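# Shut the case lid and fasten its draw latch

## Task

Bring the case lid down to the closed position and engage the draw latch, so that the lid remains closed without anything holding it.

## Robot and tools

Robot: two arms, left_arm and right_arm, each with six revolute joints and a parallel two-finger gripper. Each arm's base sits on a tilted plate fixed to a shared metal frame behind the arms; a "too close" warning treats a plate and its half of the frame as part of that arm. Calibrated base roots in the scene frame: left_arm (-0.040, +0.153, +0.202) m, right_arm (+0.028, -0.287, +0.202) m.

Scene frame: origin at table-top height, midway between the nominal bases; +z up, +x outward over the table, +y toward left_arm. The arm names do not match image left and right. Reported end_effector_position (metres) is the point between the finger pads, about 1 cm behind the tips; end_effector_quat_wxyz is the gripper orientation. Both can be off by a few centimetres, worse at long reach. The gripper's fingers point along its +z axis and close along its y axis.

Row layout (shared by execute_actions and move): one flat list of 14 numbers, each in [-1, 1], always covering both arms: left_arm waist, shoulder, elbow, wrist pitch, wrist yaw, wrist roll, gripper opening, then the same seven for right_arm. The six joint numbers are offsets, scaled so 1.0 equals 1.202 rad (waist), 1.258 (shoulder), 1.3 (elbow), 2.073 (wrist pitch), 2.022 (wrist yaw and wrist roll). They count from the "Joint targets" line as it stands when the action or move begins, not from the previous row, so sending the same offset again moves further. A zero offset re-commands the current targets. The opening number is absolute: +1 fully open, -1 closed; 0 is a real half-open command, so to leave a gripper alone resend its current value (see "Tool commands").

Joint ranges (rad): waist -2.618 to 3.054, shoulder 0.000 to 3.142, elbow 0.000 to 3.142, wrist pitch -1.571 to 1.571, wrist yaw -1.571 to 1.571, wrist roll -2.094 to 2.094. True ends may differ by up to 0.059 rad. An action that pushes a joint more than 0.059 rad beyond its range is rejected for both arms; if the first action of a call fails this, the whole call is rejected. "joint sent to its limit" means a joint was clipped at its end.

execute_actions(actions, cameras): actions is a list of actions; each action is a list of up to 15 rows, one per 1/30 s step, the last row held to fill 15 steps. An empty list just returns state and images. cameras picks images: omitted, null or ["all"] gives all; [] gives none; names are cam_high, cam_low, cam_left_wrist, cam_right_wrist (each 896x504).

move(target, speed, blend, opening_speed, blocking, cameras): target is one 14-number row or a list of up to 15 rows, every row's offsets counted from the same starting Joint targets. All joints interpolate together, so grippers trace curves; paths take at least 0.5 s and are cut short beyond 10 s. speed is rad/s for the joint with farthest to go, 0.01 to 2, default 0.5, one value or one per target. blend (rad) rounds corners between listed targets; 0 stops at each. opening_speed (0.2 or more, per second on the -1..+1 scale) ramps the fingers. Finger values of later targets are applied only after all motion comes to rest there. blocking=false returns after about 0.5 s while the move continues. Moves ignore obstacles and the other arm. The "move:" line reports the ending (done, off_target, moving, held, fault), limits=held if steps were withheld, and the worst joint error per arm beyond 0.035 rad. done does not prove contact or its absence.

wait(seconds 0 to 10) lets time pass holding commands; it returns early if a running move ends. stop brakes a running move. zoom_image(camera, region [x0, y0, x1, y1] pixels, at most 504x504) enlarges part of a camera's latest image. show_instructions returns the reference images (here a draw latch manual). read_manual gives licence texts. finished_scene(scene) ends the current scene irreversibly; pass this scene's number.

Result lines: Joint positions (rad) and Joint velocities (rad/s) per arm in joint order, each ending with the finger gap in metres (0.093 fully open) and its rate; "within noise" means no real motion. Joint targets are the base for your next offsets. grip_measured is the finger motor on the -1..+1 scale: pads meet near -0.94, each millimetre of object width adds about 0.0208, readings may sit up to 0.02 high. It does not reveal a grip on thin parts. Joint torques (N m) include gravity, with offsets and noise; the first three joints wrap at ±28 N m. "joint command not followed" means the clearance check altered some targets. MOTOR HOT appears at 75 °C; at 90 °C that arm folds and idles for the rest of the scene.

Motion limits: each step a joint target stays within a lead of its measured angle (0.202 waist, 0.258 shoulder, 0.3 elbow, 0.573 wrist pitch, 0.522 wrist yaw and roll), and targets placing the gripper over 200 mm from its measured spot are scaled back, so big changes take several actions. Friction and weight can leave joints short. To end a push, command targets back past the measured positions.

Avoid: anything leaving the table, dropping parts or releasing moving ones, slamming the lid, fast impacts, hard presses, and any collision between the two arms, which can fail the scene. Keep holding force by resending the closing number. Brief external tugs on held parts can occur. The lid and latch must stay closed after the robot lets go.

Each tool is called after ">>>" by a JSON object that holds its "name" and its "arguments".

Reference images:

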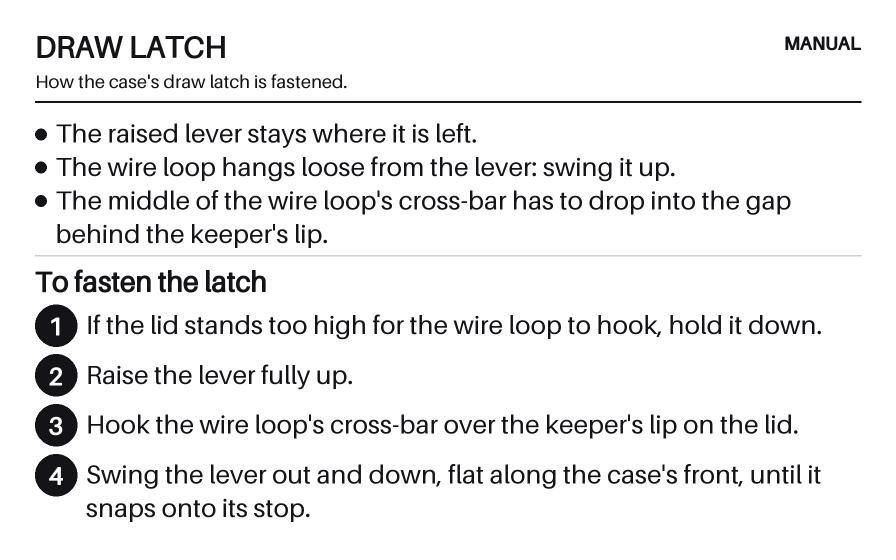

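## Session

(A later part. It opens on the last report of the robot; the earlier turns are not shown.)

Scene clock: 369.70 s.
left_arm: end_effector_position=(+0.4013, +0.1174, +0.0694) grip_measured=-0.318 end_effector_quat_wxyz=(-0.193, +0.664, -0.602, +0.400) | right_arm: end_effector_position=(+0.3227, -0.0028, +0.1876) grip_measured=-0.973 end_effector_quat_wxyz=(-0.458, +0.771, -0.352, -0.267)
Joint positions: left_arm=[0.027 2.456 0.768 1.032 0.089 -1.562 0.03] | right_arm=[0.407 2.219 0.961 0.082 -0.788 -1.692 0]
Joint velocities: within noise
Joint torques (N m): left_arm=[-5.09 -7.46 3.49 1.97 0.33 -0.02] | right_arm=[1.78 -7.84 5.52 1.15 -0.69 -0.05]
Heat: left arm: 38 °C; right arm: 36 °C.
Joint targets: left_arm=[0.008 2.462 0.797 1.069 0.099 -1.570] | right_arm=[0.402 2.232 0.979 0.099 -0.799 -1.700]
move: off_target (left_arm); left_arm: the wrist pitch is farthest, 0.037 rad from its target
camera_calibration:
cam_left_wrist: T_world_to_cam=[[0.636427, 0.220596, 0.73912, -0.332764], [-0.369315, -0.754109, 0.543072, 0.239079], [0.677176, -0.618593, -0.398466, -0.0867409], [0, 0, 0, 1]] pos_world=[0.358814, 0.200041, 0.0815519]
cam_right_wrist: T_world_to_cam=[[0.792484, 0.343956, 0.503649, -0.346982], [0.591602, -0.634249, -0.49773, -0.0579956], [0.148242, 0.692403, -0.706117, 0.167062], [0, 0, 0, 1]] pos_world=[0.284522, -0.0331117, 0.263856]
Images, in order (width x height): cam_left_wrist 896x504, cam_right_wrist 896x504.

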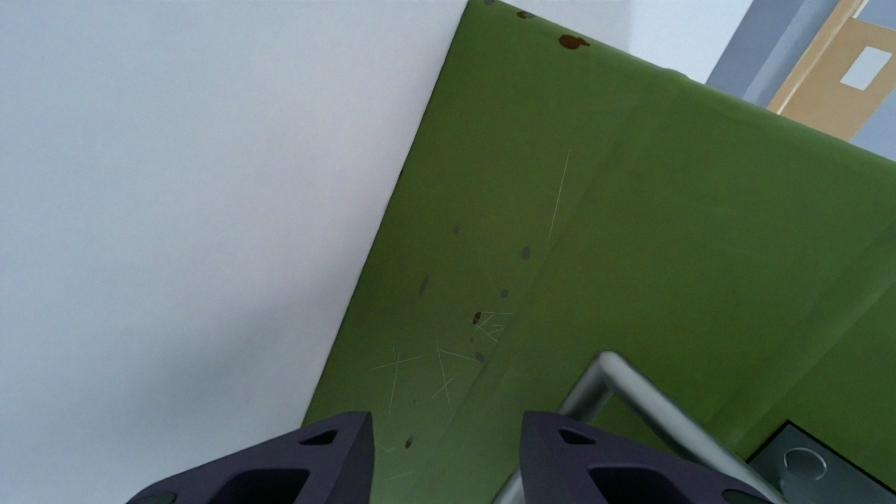

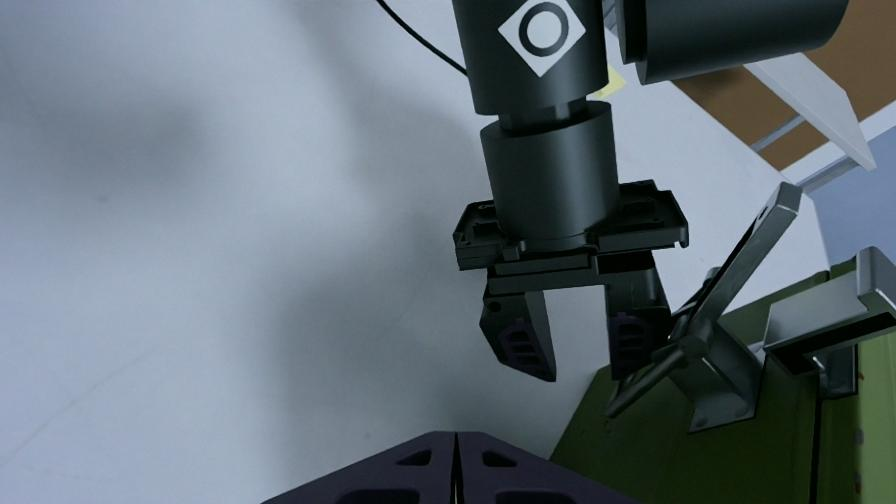

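>>> {"name": "move", "arguments": {"target": [[0.0183,-0.097,-0.1823,0,0.0104,0,-0.566,0,0,0,0,0,0,-1],[0.0532,0.0787,-0.1169,0.1934,0.05,0,-0.566,0,0,0,0,0,0,-1]], "speed": 0.4, "blend": 0.05, "opening_speed": 0.3, "cameras": ["cam_left_wrist","cam_right_wrist"]}}

Scene clock: 395.67 s.
left_arm: end_effector_position=(+0.3830, +0.1208, +0.0885) grip_measured=-0.565 end_effector_quat_wxyz=(-0.237, +0.628, -0.570, +0.474) | right_arm: end_effector_position=(+0.3227, -0.0028, +0.1876) grip_measured=-0.973 end_effector_quat_wxyz=(-0.458, +0.771, -0.352, -0.267)
Joint positions: left_arm=[0.061 2.549 0.636 1.441 0.183 -1.562 0.018] | right_arm=[0.407 2.219 0.961 0.082 -0.788 -1.692 0]
Joint velocities: within noise
Joint torques (N m): left_arm=[-1.89 -6.27 0.83 2.03 0.46 -0.01] | right_arm=[1.66 -7.66 5.42 1.17 -0.79 -0.06]
Heat: left arm: 39 °C; right arm: 36 °C.
Joint targets: left_arm=[0.072 2.561 0.645 1.470 0.200 -1.570] | right_arm=[0.402 2.232 0.979 0.099 -0.799 -1.700]
move: done
camera_calibration:
cam_left_wrist: T_world_to_cam=[[0.483877, 0.257674, 0.836341, -0.290575], [-0.465107, -0.733808, 0.495178, 0.263035], [0.741309, -0.628593, -0.235228, -0.102492], [0, 0, 0, 1]] pos_world=[0.33892, 0.203465, 0.0886625]
cam_right_wrist: T_world_to_cam=[[0.792484, 0.343956, 0.503649, -0.346982], [0.591602, -0.634249, -0.49773, -0.0579956], [0.148242, 0.692403, -0.706117, 0.167062], [0, 0, 0, 1]] pos_world=[0.284522, -0.0331117, 0.263856]
Images, in order (width x height): cam_left_wrist 896x504, cam_right_wrist 896x504.

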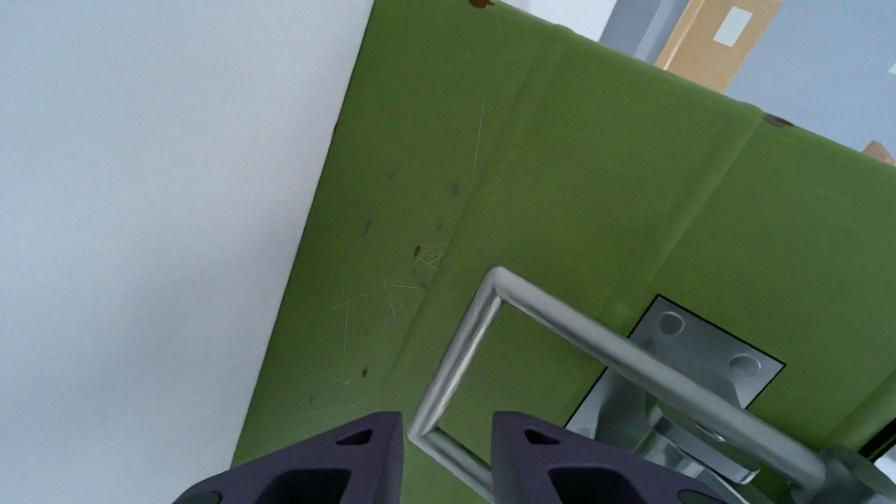

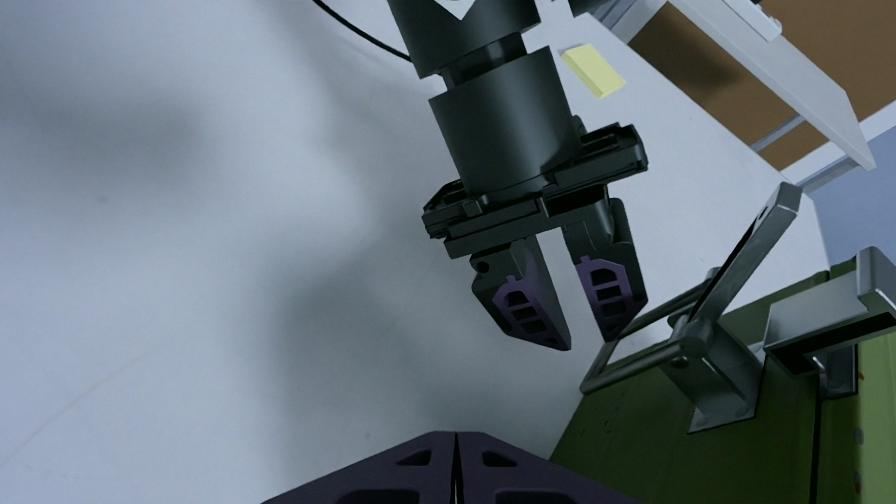

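>>> {"name": "move", "arguments": {"target": [-0.025,0.0429,0.1008,-0.0444,0.0025,0,-0.566,0,0,0,0,0,0,-1], "speed": 0.15, "cameras": ["cam_left_wrist","cam_right_wrist"]}}

Scene clock: 408.03 s.
left_arm: end_effector_position=(+0.4065, +0.1186, +0.0794) grip_measured=-0.565 end_effector_quat_wxyz=(-0.241, +0.623, -0.568, +0.481) | right_arm: end_effector_position=(+0.3227, -0.0028, +0.1876) grip_measured=-0.973 end_effector_quat_wxyz=(-0.458, +0.771, -0.352, -0.267)
Joint positions: left_arm=[0.061 2.598 0.746 1.398 0.191 -1.562 0.018] | right_arm=[0.407 2.219 0.961 0.082 -0.788 -1.692 0]
Joint velocities: within noise
Joint torques (N m): left_arm=[-5.09 -6.34 2.93 1.58 0.43 0] | right_arm=[1.74 -7.66 5.52 1.13 -0.75 -0.07]
Heat: left arm: 38 °C; right arm: 36 °C.
Joint targets: left_arm=[0.042 2.615 0.776 1.378 0.206 -1.570] | right_arm=[0.402 2.232 0.979 0.099 -0.799 -1.700]
move: done
camera_calibration:
cam_left_wrist: T_world_to_cam=[[0.468903, 0.258836, 0.844473, -0.288477], [-0.476049, -0.731281, 0.488473, 0.281519], [0.743981, -0.631057, -0.219681, -0.125343], [0, 0, 0, 1]] pos_world=[0.362537, 0.201438, 0.078561]
cam_right_wrist: T_world_to_cam=[[0.792484, 0.343956, 0.503649, -0.346982], [0.591602, -0.634249, -0.49773, -0.0579956], [0.148242, 0.692403, -0.706117, 0.167062], [0, 0, 0, 1]] pos_world=[0.284522, -0.0331117, 0.263856]
Images, in order (width x height): cam_left_wrist 896x504, cam_right_wrist 896x504.

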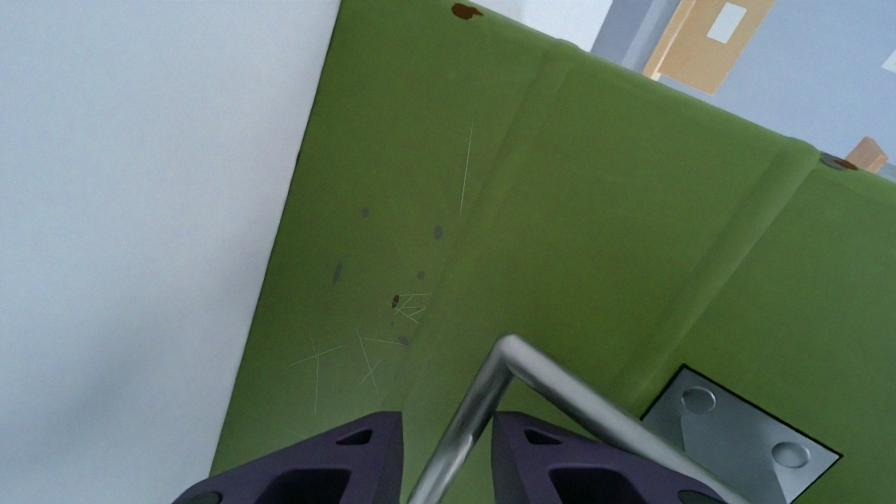

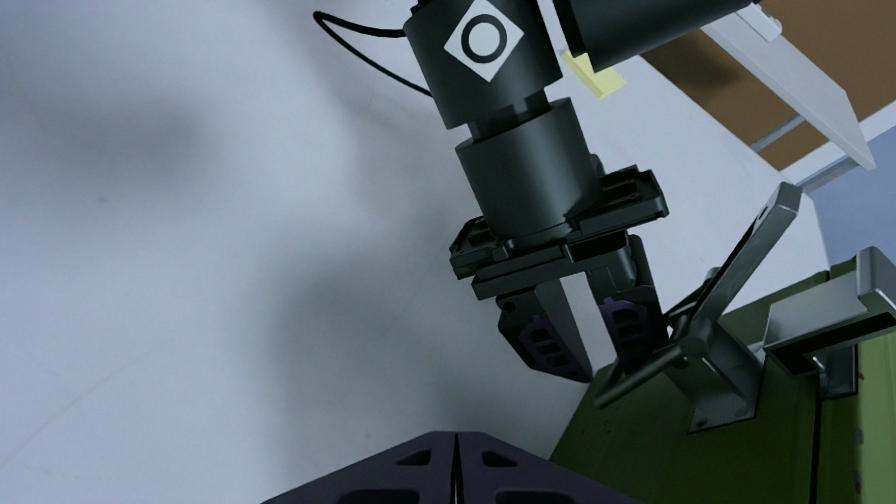

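>>> {"name": "move", "arguments": {"target": [0,0,0,0,0,0,-0.9,0,0,0,0,0,0,-1], "opening_speed": 0.4, "cameras": ["cam_left_wrist","cam_right_wrist"]}}

Scene clock: 413.53 s.
left_arm: end_effector_position=(+0.4109, +0.1156, +0.0786) grip_measured=-0.899 end_effector_quat_wxyz=(-0.238, +0.621, -0.570, +0.483) | right_arm: end_effector_position=(+0.3227, -0.0028, +0.1876) grip_measured=-0.973 end_effector_quat_wxyz=(-0.458, +0.771, -0.352, -0.267)
Joint positions: left_arm=[0.056 2.602 0.767 1.379 0.196 -1.562 0.002] | right_arm=[0.407 2.219 0.961 0.082 -0.788 -1.692 0]
Joint velocities: within noise
Joint torques (N m): left_arm=[-4.64 -6.83 1.32 1.78 0.37 -0.02] | right_arm=[1.7 -7.86 5.55 1.15 -0.7 -0.07]
Heat: left arm: 37 °C; right arm: 36 °C.
Joint targets: left_arm=[0.042 2.615 0.776 1.378 0.205 -1.570] | right_arm=[0.402 2.232 0.979 0.099 -0.799 -1.700]
move: done
camera_calibration:
cam_left_wrist: T_world_to_cam=[[0.470808, 0.256682, 0.84407, -0.2896], [-0.482956, -0.725667, 0.490061, 0.283893], [0.738304, -0.638374, -0.217684, -0.127735], [0, 0, 0, 1]] pos_world=[0.367761, 0.198805, 0.0775118]
cam_right_wrist: T_world_to_cam=[[0.792484, 0.343956, 0.503649, -0.346982], [0.591602, -0.634249, -0.49773, -0.0579956], [0.148242, 0.692403, -0.706117, 0.167062], [0, 0, 0, 1]] pos_world=[0.284522, -0.0331117, 0.263856]
Images, in order (width x height): cam_left_wrist 896x504, cam_right_wrist 896x504.

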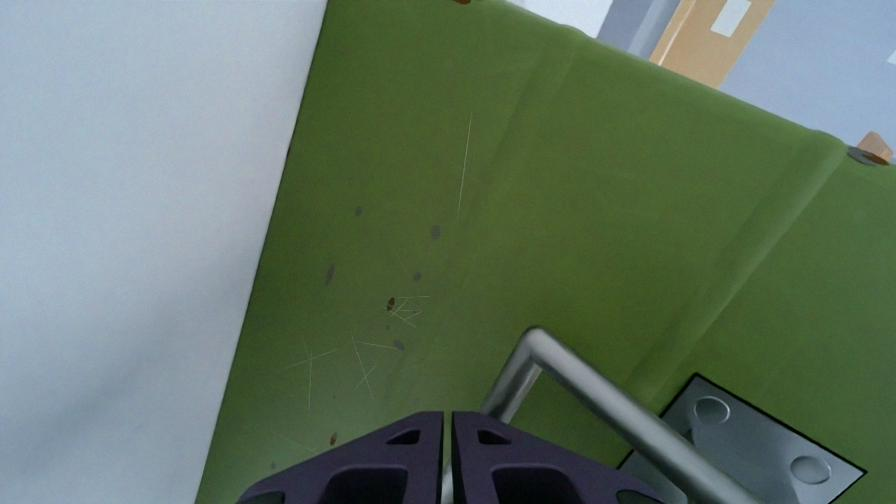

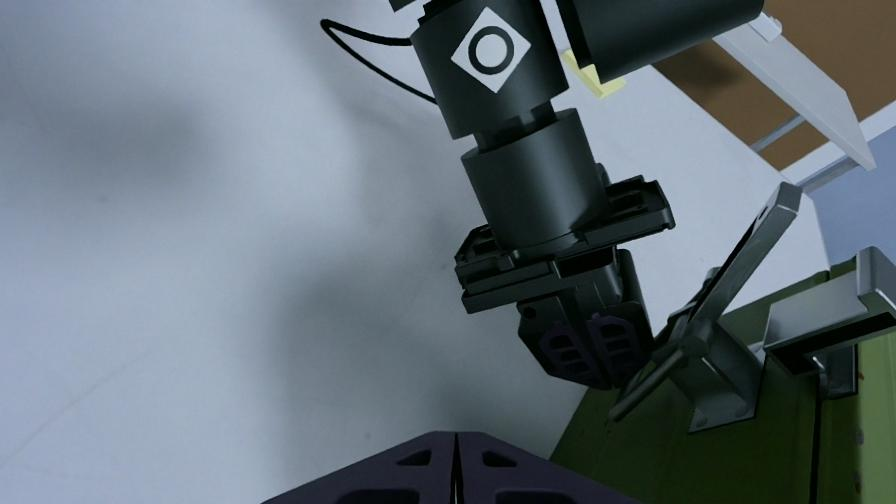

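>>> {"name": "move", "arguments": {"target": [[0.025,-0.0429,-0.1008,0.0444,-0.003,0,-0.9,0,0,0,0,0,0,-1],[0.0067,-0.1967,-0.1252,-0.1177,-0.043,0,-0.9,0,0,0,0,0,0,-1],[0.0483,-0.5684,-0.3662,-0.11,0.0465,0.4797,-0.9,0,0,0,0,0,0,-1],[0.3136,-0.7456,-0.1677,-0.4911,0.2651,0.9743,-0.9,0,0,0,0,0,0,-1]], "speed": [0.3,0.6,0.9,0.9], "blend": [0.02,0.1,0.15,0], "cameras": ["cam_left_wrist","cam_right_wrist"]}}

Scene clock: 467.33 s.
left_arm: end_effector_position=(+0.3227, +0.1924, +0.2043) grip_measured=-0.899 end_effector_quat_wxyz=(+0.442, +0.062, +0.851, -0.278) | right_arm: end_effector_position=(+0.3227, -0.0028, +0.1876) grip_measured=-0.973 end_effector_quat_wxyz=(-0.458, +0.771, -0.352, -0.267)
Joint positions: left_arm=[0.41 1.709 0.539 0.366 0.721 0.387 0.002] | right_arm=[0.407 2.219 0.961 0.082 -0.788 -1.692 0]
Joint velocities: within noise
Joint torques (N m): left_arm=[-0.98 -8.39 4.33 1.24 0.78 0.15] | right_arm=[1.69 -7.58 5.53 1.15 -0.75 -0.11]
Heat: left arm: 38 °C; right arm: 36 °C.
Joint targets: left_arm=[0.419 1.677 0.558 0.360 0.741 0.400] | right_arm=[0.402 2.232 0.979 0.099 -0.799 -1.700]
move: done
camera_calibration:
cam_left_wrist: T_world_to_cam=[[-0.346987, -0.829832, 0.437011, 0.182279], [-0.860933, 0.0970028, -0.499385, 0.401241], [0.372014, -0.549517, -0.748088, 0.22323], [0, 0, 0, 1]] pos_world=[0.325645, 0.235008, 0.287711]
cam_right_wrist: T_world_to_cam=[[0.792484, 0.343956, 0.503649, -0.346982], [0.591602, -0.634249, -0.49773, -0.0579956], [0.148242, 0.692403, -0.706117, 0.167062], [0, 0, 0, 1]] pos_world=[0.284522, -0.0331117, 0.263856]
Images, in order (width x height): cam_left_wrist 896x504, cam_right_wrist 896x504.

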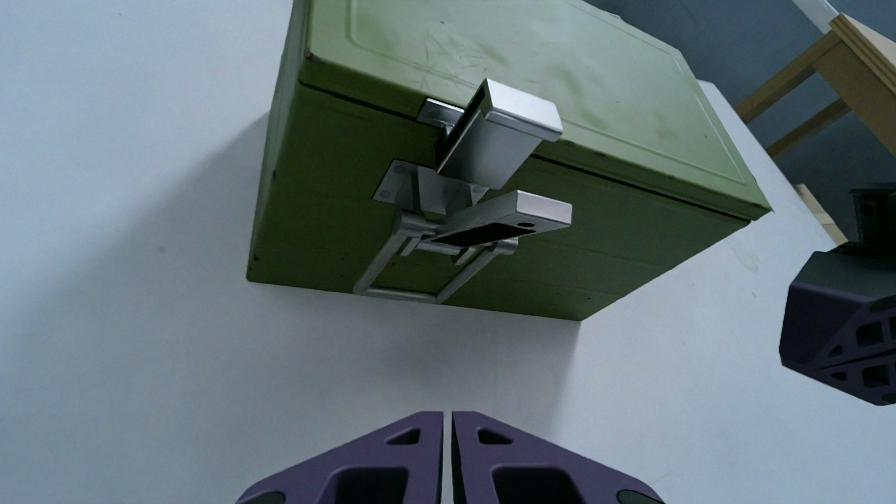

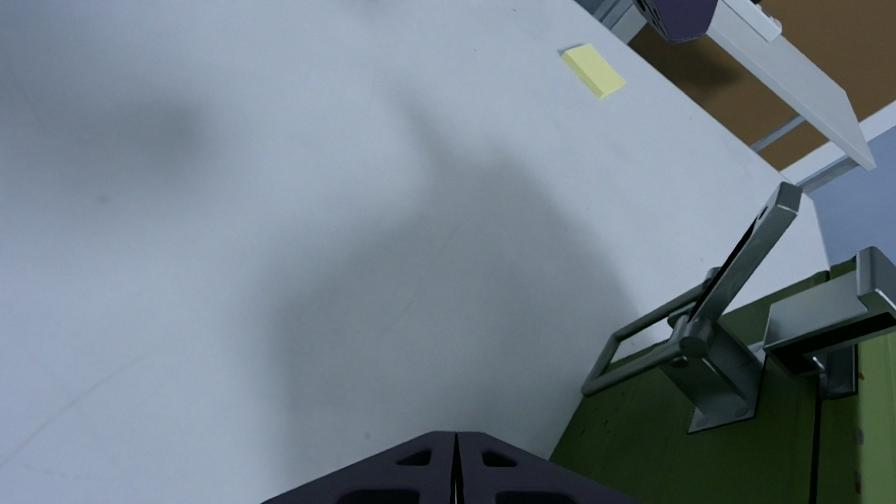

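>>> {"name": "zoom_image", "arguments": {"camera": "cam_left_wrist", "region": [700, 170, 896, 420]}}

Scaled by 2.016 from the camera's 896x504 image, which has a finer 1280x720 frame.

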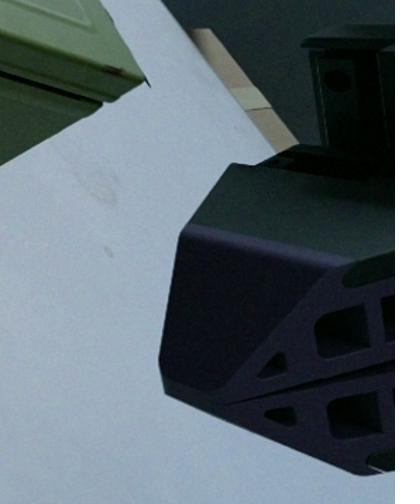

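>>> {"name": "move", "arguments": {"target": [0,0,0,0,0,0,-0.9,0.239,0.3211,-0.1069,0.5794,0.3803,0.4451,-1], "speed": 0.7, "cameras": ["cam_left_wrist","cam_right_wrist"]}}

Scene clock: 524.03 s.
left_arm: end_effector_position=(+0.3226, +0.1923, +0.2043) grip_measured=-0.899 end_effector_quat_wxyz=(+0.442, +0.062, +0.851, -0.278) | right_arm: end_effector_position=(+0.3714, +0.0520, +0.1422) grip_measured=-0.973 end_effector_quat_wxyz=(-0.566, +0.534, -0.621, -0.089)
Joint positions: left_arm=[0.41 1.709 0.539 0.365 0.722 0.389 0.002] | right_arm=[0.683 2.624 0.845 1.282 -0.043 -0.809 0]
Joint velocities: within noise
Joint torques (N m): left_arm=[-0.95 -8.43 4.33 1.23 0.79 0.17] | right_arm=[2.54 -8.8 2.3 2.2 -0.18 0.09]
Heat: left arm: 38 °C; right arm: 36 °C.
Joint targets: left_arm=[0.419 1.677 0.558 0.360 0.742 0.400] | right_arm=[0.689 2.636 0.840 1.300 -0.030 -0.800]
move: done
camera_calibration:
cam_left_wrist: T_world_to_cam=[[-0.34803, -0.829438, 0.436929, 0.182382], [-0.860692, 0.0979595, -0.499613, 0.400941], [0.371597, -0.549942, -0.747984, 0.223381], [0, 0, 0, 1]] pos_world=[0.325553, 0.234845, 0.287713]
cam_right_wrist: T_world_to_cam=[[0.776394, -0.408216, 0.480179, -0.333121], [-0.0535998, -0.801896, -0.595054, 0.187515], [0.627964, 0.436259, -0.644468, -0.083814], [0, 0, 0, 1]] pos_world=[0.321317, 0.0509463, 0.217524]
Images, in order (width x height): cam_left_wrist 896x504, cam_right_wrist 896x504.

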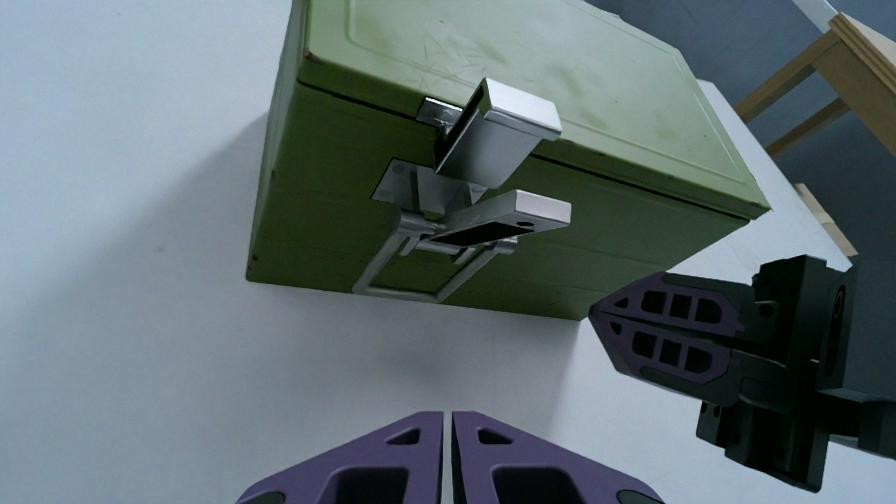

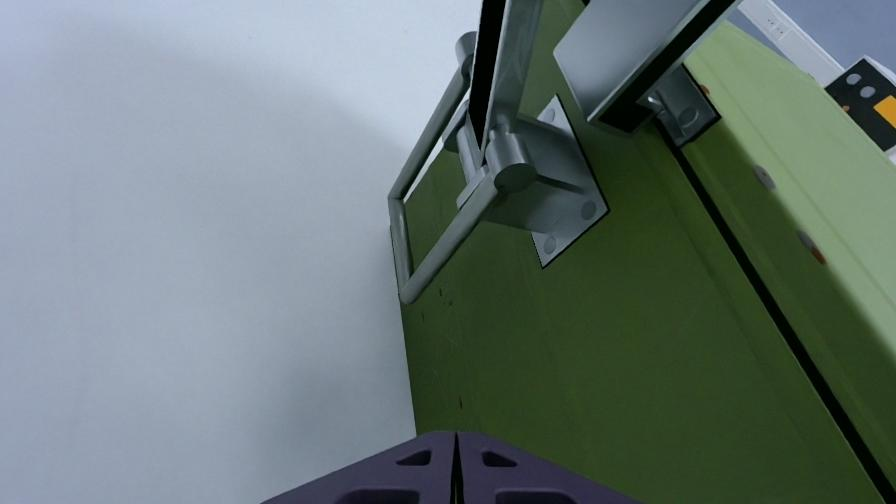

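>>> {"name": "move", "arguments": {"target": [0,0,0,0,0,0,-0.9,-0.0774,0.1153,0.1795,-0.0507,-0.0509,0,-1], "speed": 0.3, "cameras": ["cam_left_wrist","cam_right_wrist"]}}

Scene clock: 557.87 s.
left_arm: end_effector_position=(+0.3226, +0.1923, +0.2043) grip_measured=-0.899 end_effector_quat_wxyz=(+0.442, +0.062, +0.851, -0.278) | right_arm: end_effector_position=(+0.4125, +0.0617, +0.1086) grip_measured=-0.973 end_effector_quat_wxyz=(+0.565, -0.523, +0.630, +0.103)
Joint positions: left_arm=[0.41 1.709 0.539 0.365 0.722 0.389 0.002] | right_arm=[0.603 2.767 1.059 1.208 -0.121 -0.808 0]
Joint velocities: within noise
Joint torques (N m): left_arm=[-0.99 -8.42 4.34 1.23 0.8 0.18] | right_arm=[1.89 -9.44 4.11 1.82 -0.38 0.07]
Heat: left arm: 38 °C; right arm: 37 °C.
Joint targets: left_arm=[0.419 1.677 0.558 0.360 0.742 0.400] | right_arm=[0.596 2.781 1.073 1.195 -0.133 -0.800]
move: done
camera_calibration:
cam_left_wrist: T_world_to_cam=[[-0.34803, -0.829438, 0.436929, 0.182382], [-0.860692, 0.0979595, -0.499613, 0.400941], [0.371597, -0.549942, -0.747984, 0.223381], [0, 0, 0, 1]] pos_world=[0.325553, 0.234845, 0.287713]
cam_right_wrist: T_world_to_cam=[[0.786414, -0.426462, 0.44686, -0.34428], [-0.0762662, -0.784926, -0.614878, 0.187915], [0.612974, 0.449468, -0.649801, -0.129509], [0, 0, 0, 1]] pos_world=[0.364464, 0.0588873, 0.185235]
Images, in order (width x height): cam_left_wrist 896x504, cam_right_wrist 896x504.

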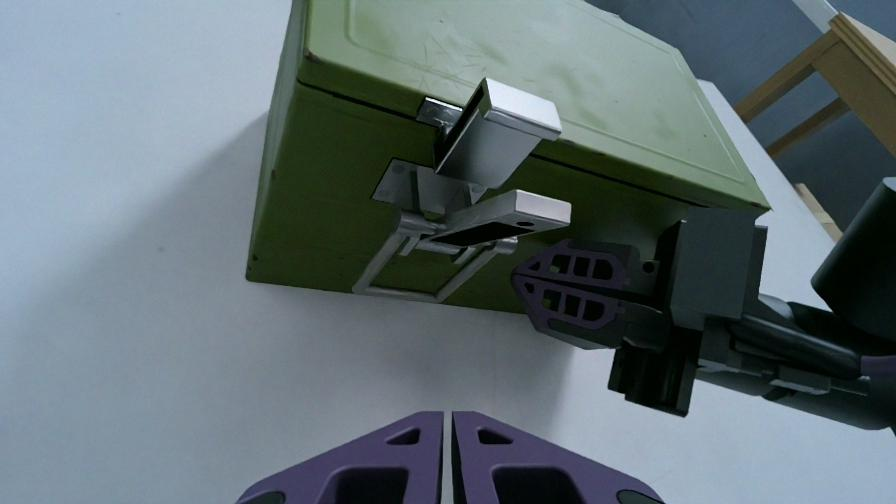

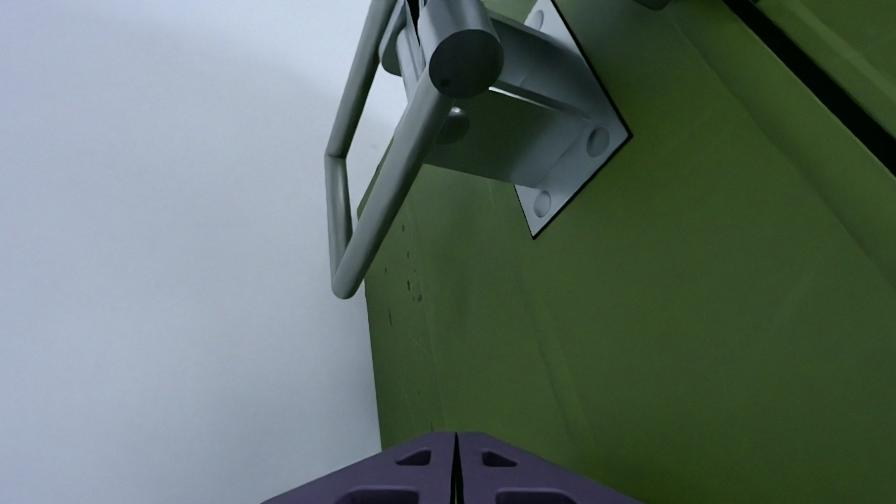

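>>> {"name": "move", "arguments": {"target": [[0,0,0,0,0,0,-0.9,-0.005,0.0231,0.0562,-0.0207,-0.001,0,-1],[0,0,0,0,0,0,-0.9,0.0408,0.0572,0.1531,-0.0589,0.0297,0,-1]], "speed": 0.2, "blend": 0.02, "cameras": ["cam_left_wrist","cam_right_wrist"]}}

Scene clock: 573.57 s.
left_arm: end_effector_position=(+0.3226, +0.1923, +0.2043) grip_measured=-0.899 end_effector_quat_wxyz=(+0.442, +0.062, +0.851, -0.278) | right_arm: end_effector_position=(+0.4214, +0.0989, +0.0928) grip_measured=-0.973 end_effector_quat_wxyz=(-0.549, +0.539, -0.630, -0.108)
Joint positions: left_arm=[0.41 1.709 0.539 0.365 0.722 0.389 0.002] | right_arm=[0.648 2.845 1.242 1.063 -0.097 -0.802 0]
Joint velocities: within noise
Joint torques (N m): left_arm=[-0.98 -8.4 4.34 1.23 0.79 0.18] | right_arm=[2.32 -10.86 5.96 2.13 -0.06 0]
Heat: left arm: 39 °C; right arm: 39 °C.
Joint targets: left_arm=[0.419 1.677 0.558 0.360 0.742 0.400] | right_arm=[0.645 2.852 1.272 1.073 -0.073 -0.800]
move: done
camera_calibration:
cam_left_wrist: T_world_to_cam=[[-0.34803, -0.829438, 0.436929, 0.182382], [-0.860692, 0.0979595, -0.499613, 0.400941], [0.371597, -0.549942, -0.747984, 0.223381], [0, 0, 0, 1]] pos_world=[0.325553, 0.234845, 0.287713]
cam_right_wrist: T_world_to_cam=[[0.808207, -0.390785, 0.440554, -0.340537], [-0.0669775, -0.804242, -0.590516, 0.203819], [0.585077, 0.447752, -0.676168, -0.147622], [0, 0, 0, 1]] pos_world=[0.375246, 0.0969409, 0.170566]
Images, in order (width x height): cam_left_wrist 896x504, cam_right_wrist 896x504.

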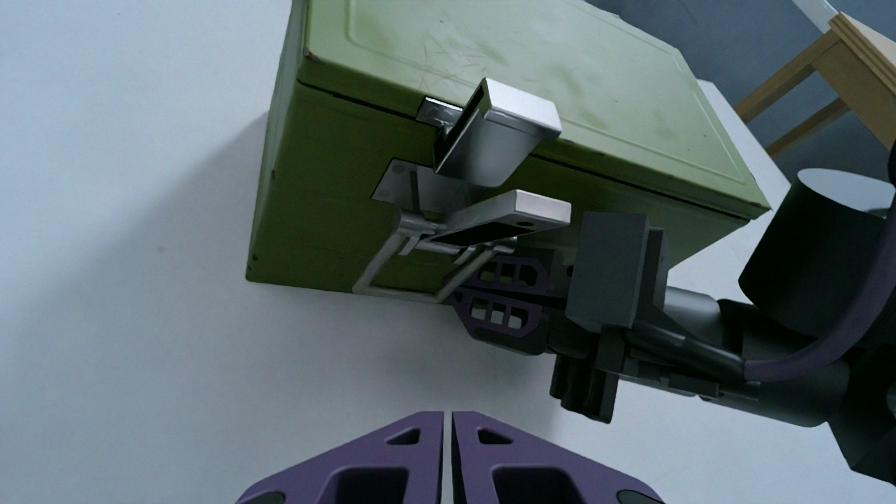

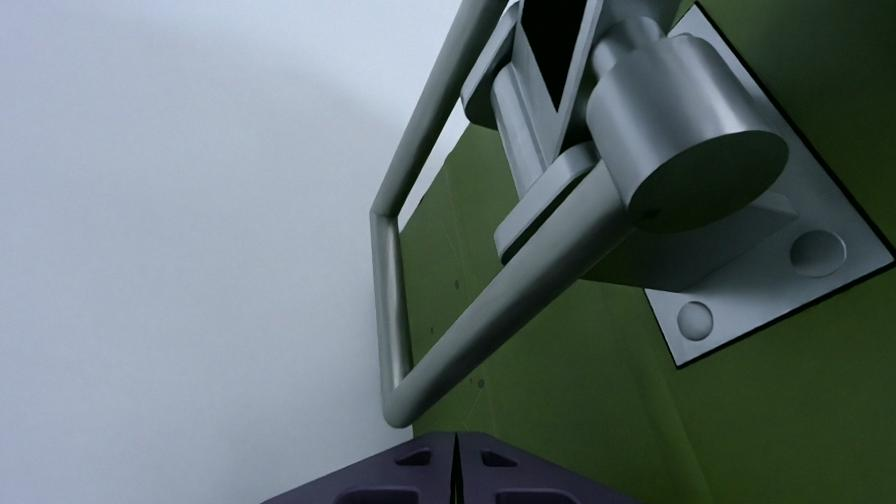

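>>> {"name": "zoom_image", "arguments": {"camera": "cam_left_wrist", "region": [340, 180, 600, 370]}}

Scaled by 1.938 from the camera's 896x504 image, which has a finer 1280x720 frame.

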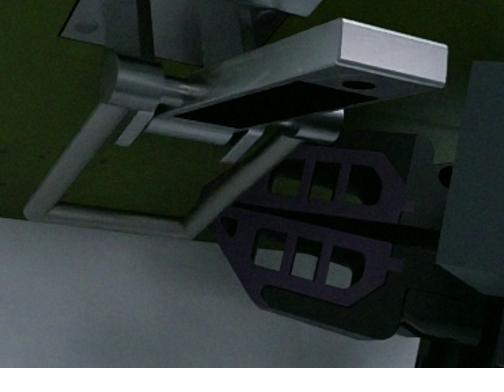

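>>> {"name": "move", "arguments": {"target": [0,0,0,0,0,0,-0.9,0.0233,0.0238,0.0108,0.0169,0.0089,0,-1], "speed": 0.15, "cameras": ["cam_left_wrist","cam_right_wrist"]}}

>>> {"name": "zoom_image", "arguments": {"camera": "cam_left_wrist", "region": [340, 180, 600, 370]}}

Scene clock: 597.13 s.
left_arm: end_effector_position=(+0.3226, +0.1923, +0.2043) grip_measured=-0.899 end_effector_quat_wxyz=(+0.442, +0.062, +0.851, -0.278) | right_arm: end_effector_position=(+0.4252, +0.1013, +0.0923) grip_measured=-0.973 end_effector_quat_wxyz=(-0.558, +0.531, -0.631, -0.093)
Joint positions: left_arm=[0.41 1.709 0.539 0.365 0.722 0.389 0.002] | right_arm=[0.659 2.867 1.262 1.09 -0.057 -0.802 0]
Joint velocities: within noise
Joint torques (N m): left_arm=[-0.92 -8.39 4.36 1.24 0.79 0.17] | right_arm=[3.55 -10.15 5.64 2.27 -0.25 0.02]
Heat: left arm: 39 °C; right arm: 43 °C.
Joint targets: left_arm=[0.419 1.677 0.558 0.360 0.742 0.400] | right_arm=[0.673 2.882 1.287 1.108 -0.055 -0.800]
move: done
camera_calibration:
cam_left_wrist: T_world_to_cam=[[-0.34803, -0.829438, 0.436929, 0.182382], [-0.860692, 0.0979595, -0.499613, 0.400941], [0.371597, -0.549942, -0.747984, 0.223381], [0, 0, 0, 1]] pos_world=[0.325553, 0.234845, 0.287713]
cam_right_wrist: T_world_to_cam=[[0.784463, -0.414636, 0.461189, -0.331807], [-0.0767503, -0.802832, -0.591244, 0.209806], [0.615409, 0.428413, -0.661615, -0.163447], [0, 0, 0, 1]] pos_world=[0.37698, 0.100883, 0.168933]
Images, in order (width x height): cam_left_wrist 896x504, cam_right_wrist 896x504.

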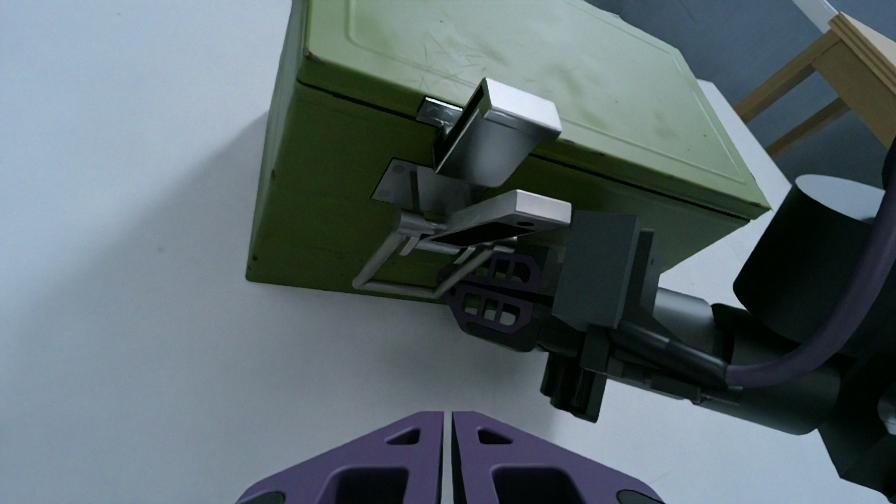

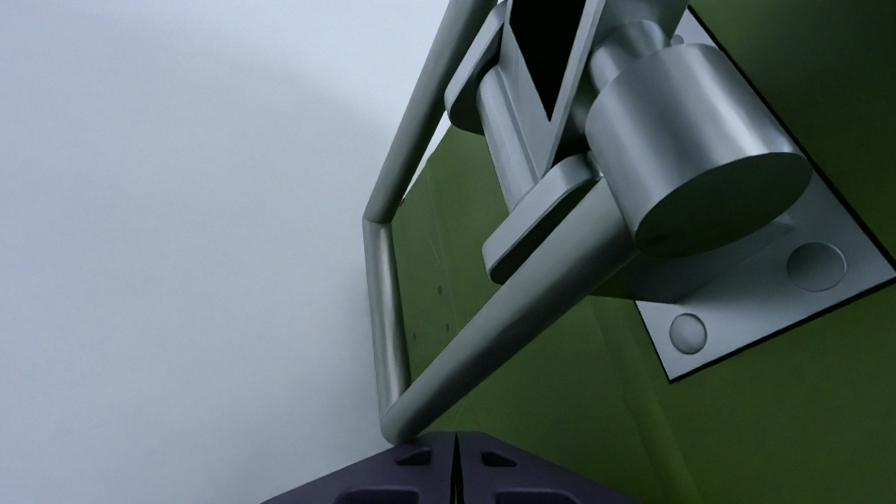

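Scaled by 1.938 from the camera's 896x504 image, which has a finer 1280x720 frame.

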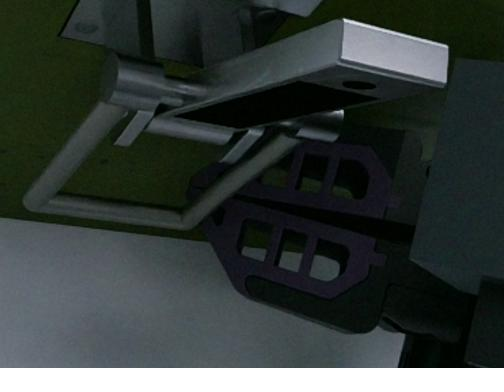

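>>> {"name": "move", "arguments": {"target": [[0,0,0,0,0,0,-0.9,0.0557,-0.0175,-0.0523,0.027,0.0331,0,-1],[0,0,0,0,0,0,-0.9,0.1057,-0.0723,-0.1015,0.0391,0.0593,0,-1]], "speed": 0.15, "blend": 0.02, "cameras": ["cam_left_wrist","cam_right_wrist"]}}

>>> {"name": "zoom_image", "arguments": {"camera": "cam_left_wrist", "region": [340, 180, 600, 370]}}

Scene clock: 612.17 s.
left_arm: end_effector_position=(+0.3226, +0.1923, +0.2043) grip_measured=-0.899 end_effector_quat_wxyz=(+0.442, +0.062, +0.851, -0.278) | right_arm: end_effector_position=(+0.3818, +0.1140, +0.1033) grip_measured=-0.973 end_effector_quat_wxyz=(-0.560, +0.544, -0.622, -0.062)
Joint positions: left_arm=[0.41 1.709 0.539 0.365 0.722 0.389 0.002] | right_arm=[0.781 2.835 1.152 1.168 0.083 -0.802 0]
Joint velocities: within noise
Joint torques (N m): left_arm=[-0.96 -8.39 4.3 1.23 0.79 0.17] | right_arm=[3.93 -15.16 3.62 2.26 -0.43 0.01]
Heat: left arm: 39 °C; right arm: 44 °C.
Joint targets: left_arm=[0.419 1.677 0.558 0.360 0.742 0.400] | right_arm=[0.800 2.791 1.155 1.189 0.065 -0.800]
move: off_target (right_arm); right_arm: the shoulder is farthest, 0.044 rad from its target
camera_calibration:
cam_left_wrist: T_world_to_cam=[[-0.34803, -0.829438, 0.436929, 0.182382], [-0.860692, 0.0979595, -0.499613, 0.400941], [0.371597, -0.549942, -0.747984, 0.223381], [0, 0, 0, 1]] pos_world=[0.325553, 0.234845, 0.287713]
cam_right_wrist: T_world_to_cam=[[0.75825, -0.396639, 0.51743, -0.295488], [-0.0568174, -0.830831, -0.553617, 0.214894], [0.649483, 0.390381, -0.652514, -0.144531], [0, 0, 0, 1]] pos_world=[0.330135, 0.117761, 0.177555]
Images, in order (width x height): cam_left_wrist 896x504, cam_right_wrist 896x504.

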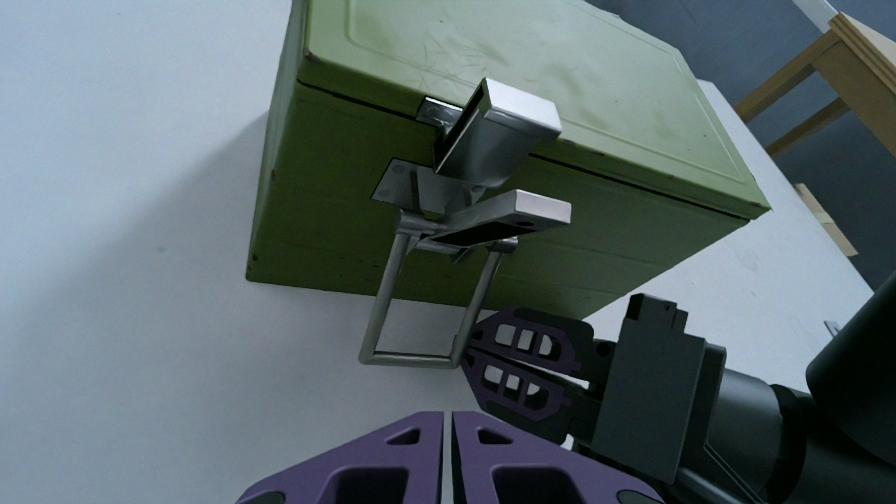

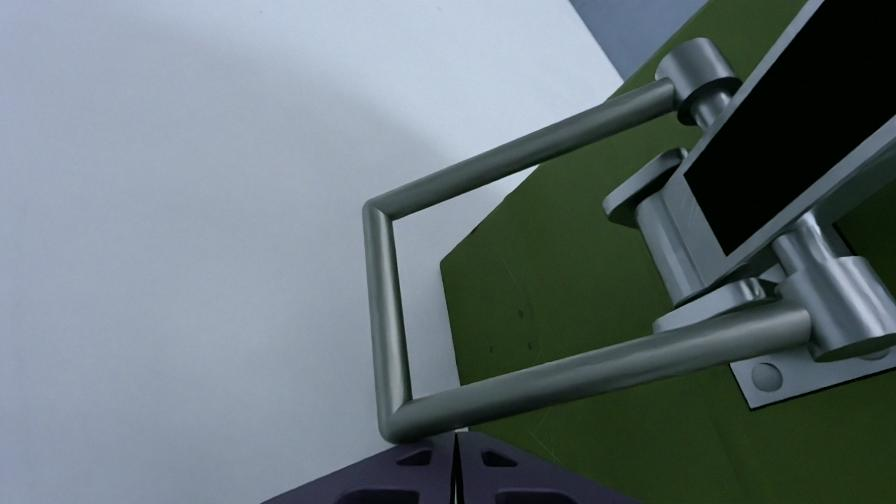

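Scaled by 1.938 from the camera's 896x504 image, which has a finer 1280x720 frame.

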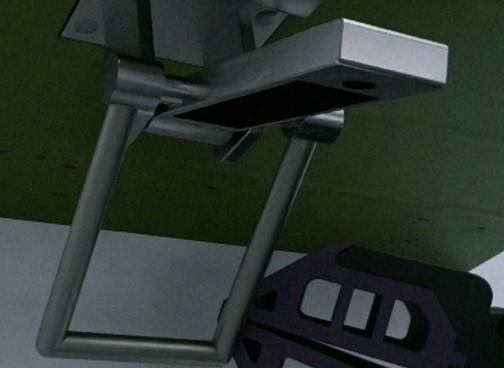

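>>> {"name": "move", "arguments": {"target": [[0,0,0,0,0,0,-0.9,0.04,-0.0596,-0.0077,-0.0429,0.0203,0,-1],[0,0,0,0,0,0,-0.9,0.0574,-0.1216,-0.0362,-0.0632,0.0302,0,-1]], "speed": 0.15, "blend": 0.02, "cameras": ["cam_left_wrist","cam_right_wrist"]}}

Scene clock: 635.83 s.
left_arm: end_effector_position=(+0.3226, +0.1923, +0.2043) grip_measured=-0.899 end_effector_quat_wxyz=(+0.442, +0.062, +0.851, -0.278) | right_arm: end_effector_position=(+0.3620, +0.1291, +0.1394) grip_measured=-0.973 end_effector_quat_wxyz=(-0.543, +0.571, -0.613, -0.060)
Joint positions: left_arm=[0.41 1.709 0.539 0.365 0.722 0.389 0.002] | right_arm=[0.857 2.689 1.1 1.026 0.127 -0.802 0]
Joint velocities: within noise
Joint torques (N m): left_arm=[-0.96 -8.39 4.34 1.23 0.79 0.17] | right_arm=[3 -15.8 4.77 2.36 -0.24 0.07]
Heat: left arm: 40 °C; right arm: 50 °C.
Joint targets: left_arm=[0.419 1.677 0.558 0.360 0.742 0.400] | right_arm=[0.869 2.638 1.107 1.058 0.126 -0.800]
move: off_target (right_arm); right_arm: the shoulder is farthest, 0.051 rad from its target
camera_calibration:
cam_left_wrist: T_world_to_cam=[[-0.34803, -0.829438, 0.436929, 0.182382], [-0.860692, 0.0979595, -0.499613, 0.400941], [0.371597, -0.549942, -0.747984, 0.223381], [0, 0, 0, 1]] pos_world=[0.325553, 0.234845, 0.287713]
cam_right_wrist: T_world_to_cam=[[0.77628, -0.337717, 0.532295, -0.309355], [-0.0227047, -0.858822, -0.511771, 0.231755], [0.62998, 0.385192, -0.674353, -0.103261], [0, 0, 0, 1]] pos_world=[0.31046, 0.134337, 0.213639]
Images, in order (width x height): cam_left_wrist 896x504, cam_right_wrist 896x504.

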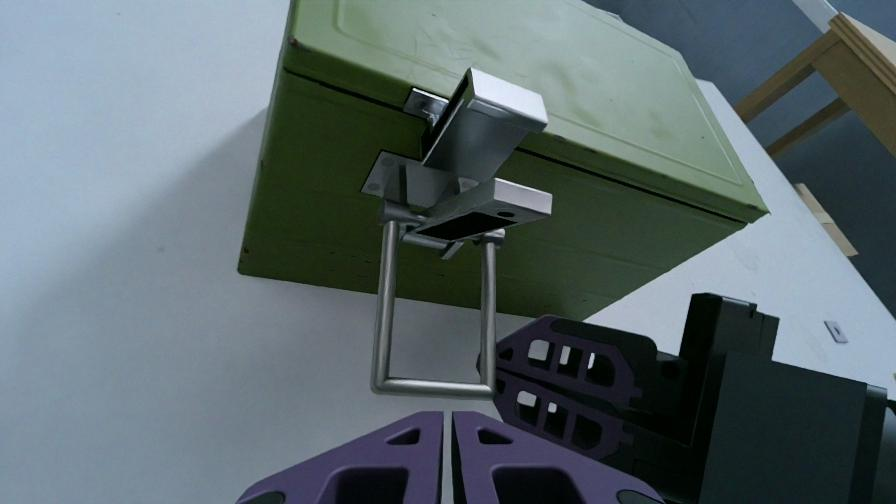

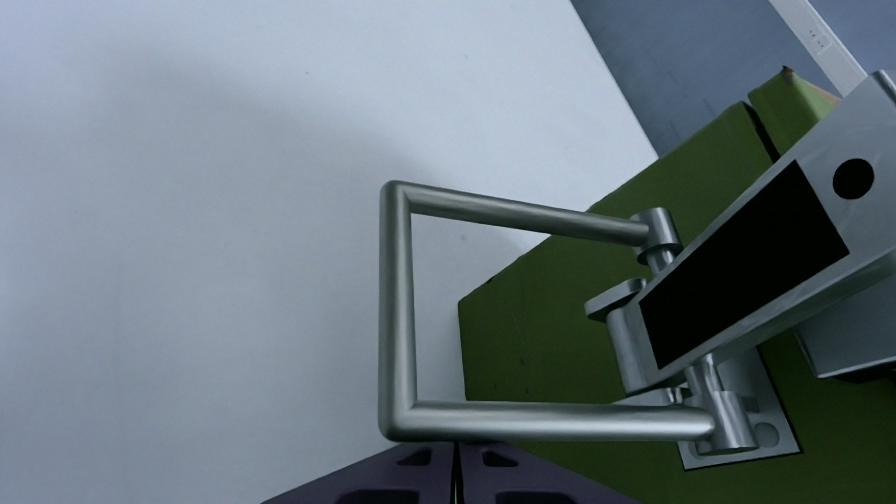

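>>> {"name": "move", "arguments": {"target": [0.12,-0.219,-0.0435,-0.1565,0.049,0,-0.9,0,0,0,0,0,0,-1], "speed": 0.5, "cameras": ["cam_left_wrist"]}}

>>> {"name": "zoom_image", "arguments": {"camera": "cam_left_wrist", "region": [380, 50, 780, 350]}}

Scene clock: 653.47 s.
left_arm: end_effector_position=(+0.2820, +0.2196, +0.2432) grip_measured=-0.899 end_effector_quat_wxyz=(+0.433, +0.003, +0.849, -0.303) | right_arm: end_effector_position=(+0.3620, +0.1291, +0.1394) grip_measured=-0.973 end_effector_quat_wxyz=(-0.543, +0.571, -0.613, -0.060)
Joint positions: left_arm=[0.554 1.427 0.508 0.042 0.82 0.389 0.002] | right_arm=[0.857 2.689 1.1 1.026 0.127 -0.802 0]
Joint velocities: within noise
Joint torques (N m): left_arm=[-0.39 -6.65 2.96 1.07 0.84 0.17] | right_arm=[3.04 -15.6 4.46 2.38 -0.23 0.03]
Heat: left arm: 40 °C; right arm: 53 °C.
Joint targets: left_arm=[0.563 1.402 0.501 0.036 0.840 0.400] | right_arm=[0.869 2.638 1.107 1.058 0.126 -0.800]
move: off_target (right_arm); right_arm: the shoulder is farthest, 0.051 rad from its target
camera_calibration:
cam_left_wrist: T_world_to_cam=[[-0.264732, -0.805864, 0.529623, 0.122676], [-0.887618, -0.0110237, -0.460449, 0.40476], [0.376898, -0.591999, -0.71238, 0.28168], [0, 0, 0, 1]] pos_world=[0.285584, 0.270076, 0.322063]
Images, in order (width x height): cam_left_wrist 896x504.

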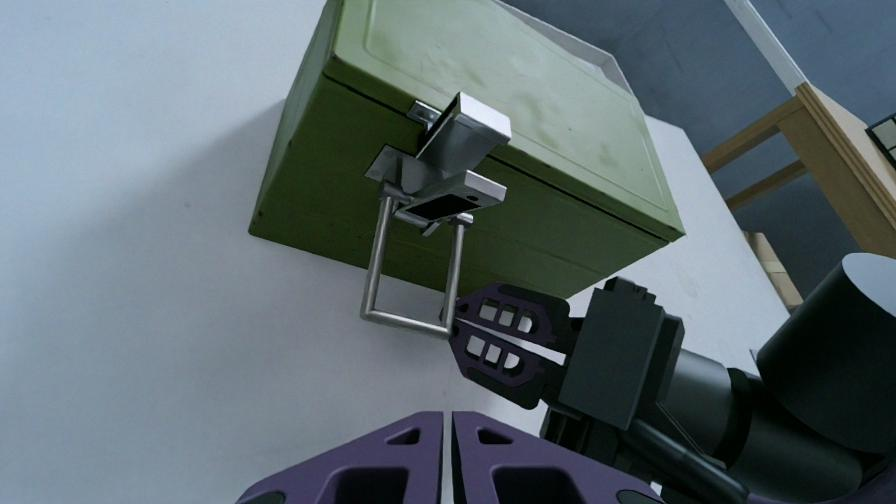

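Scaled by 1.260 from the camera's 896x504 image, which has a finer 1280x720 frame.

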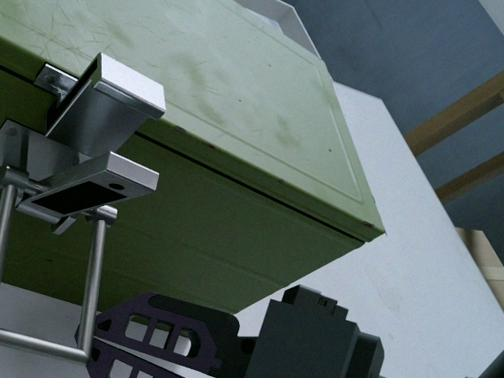

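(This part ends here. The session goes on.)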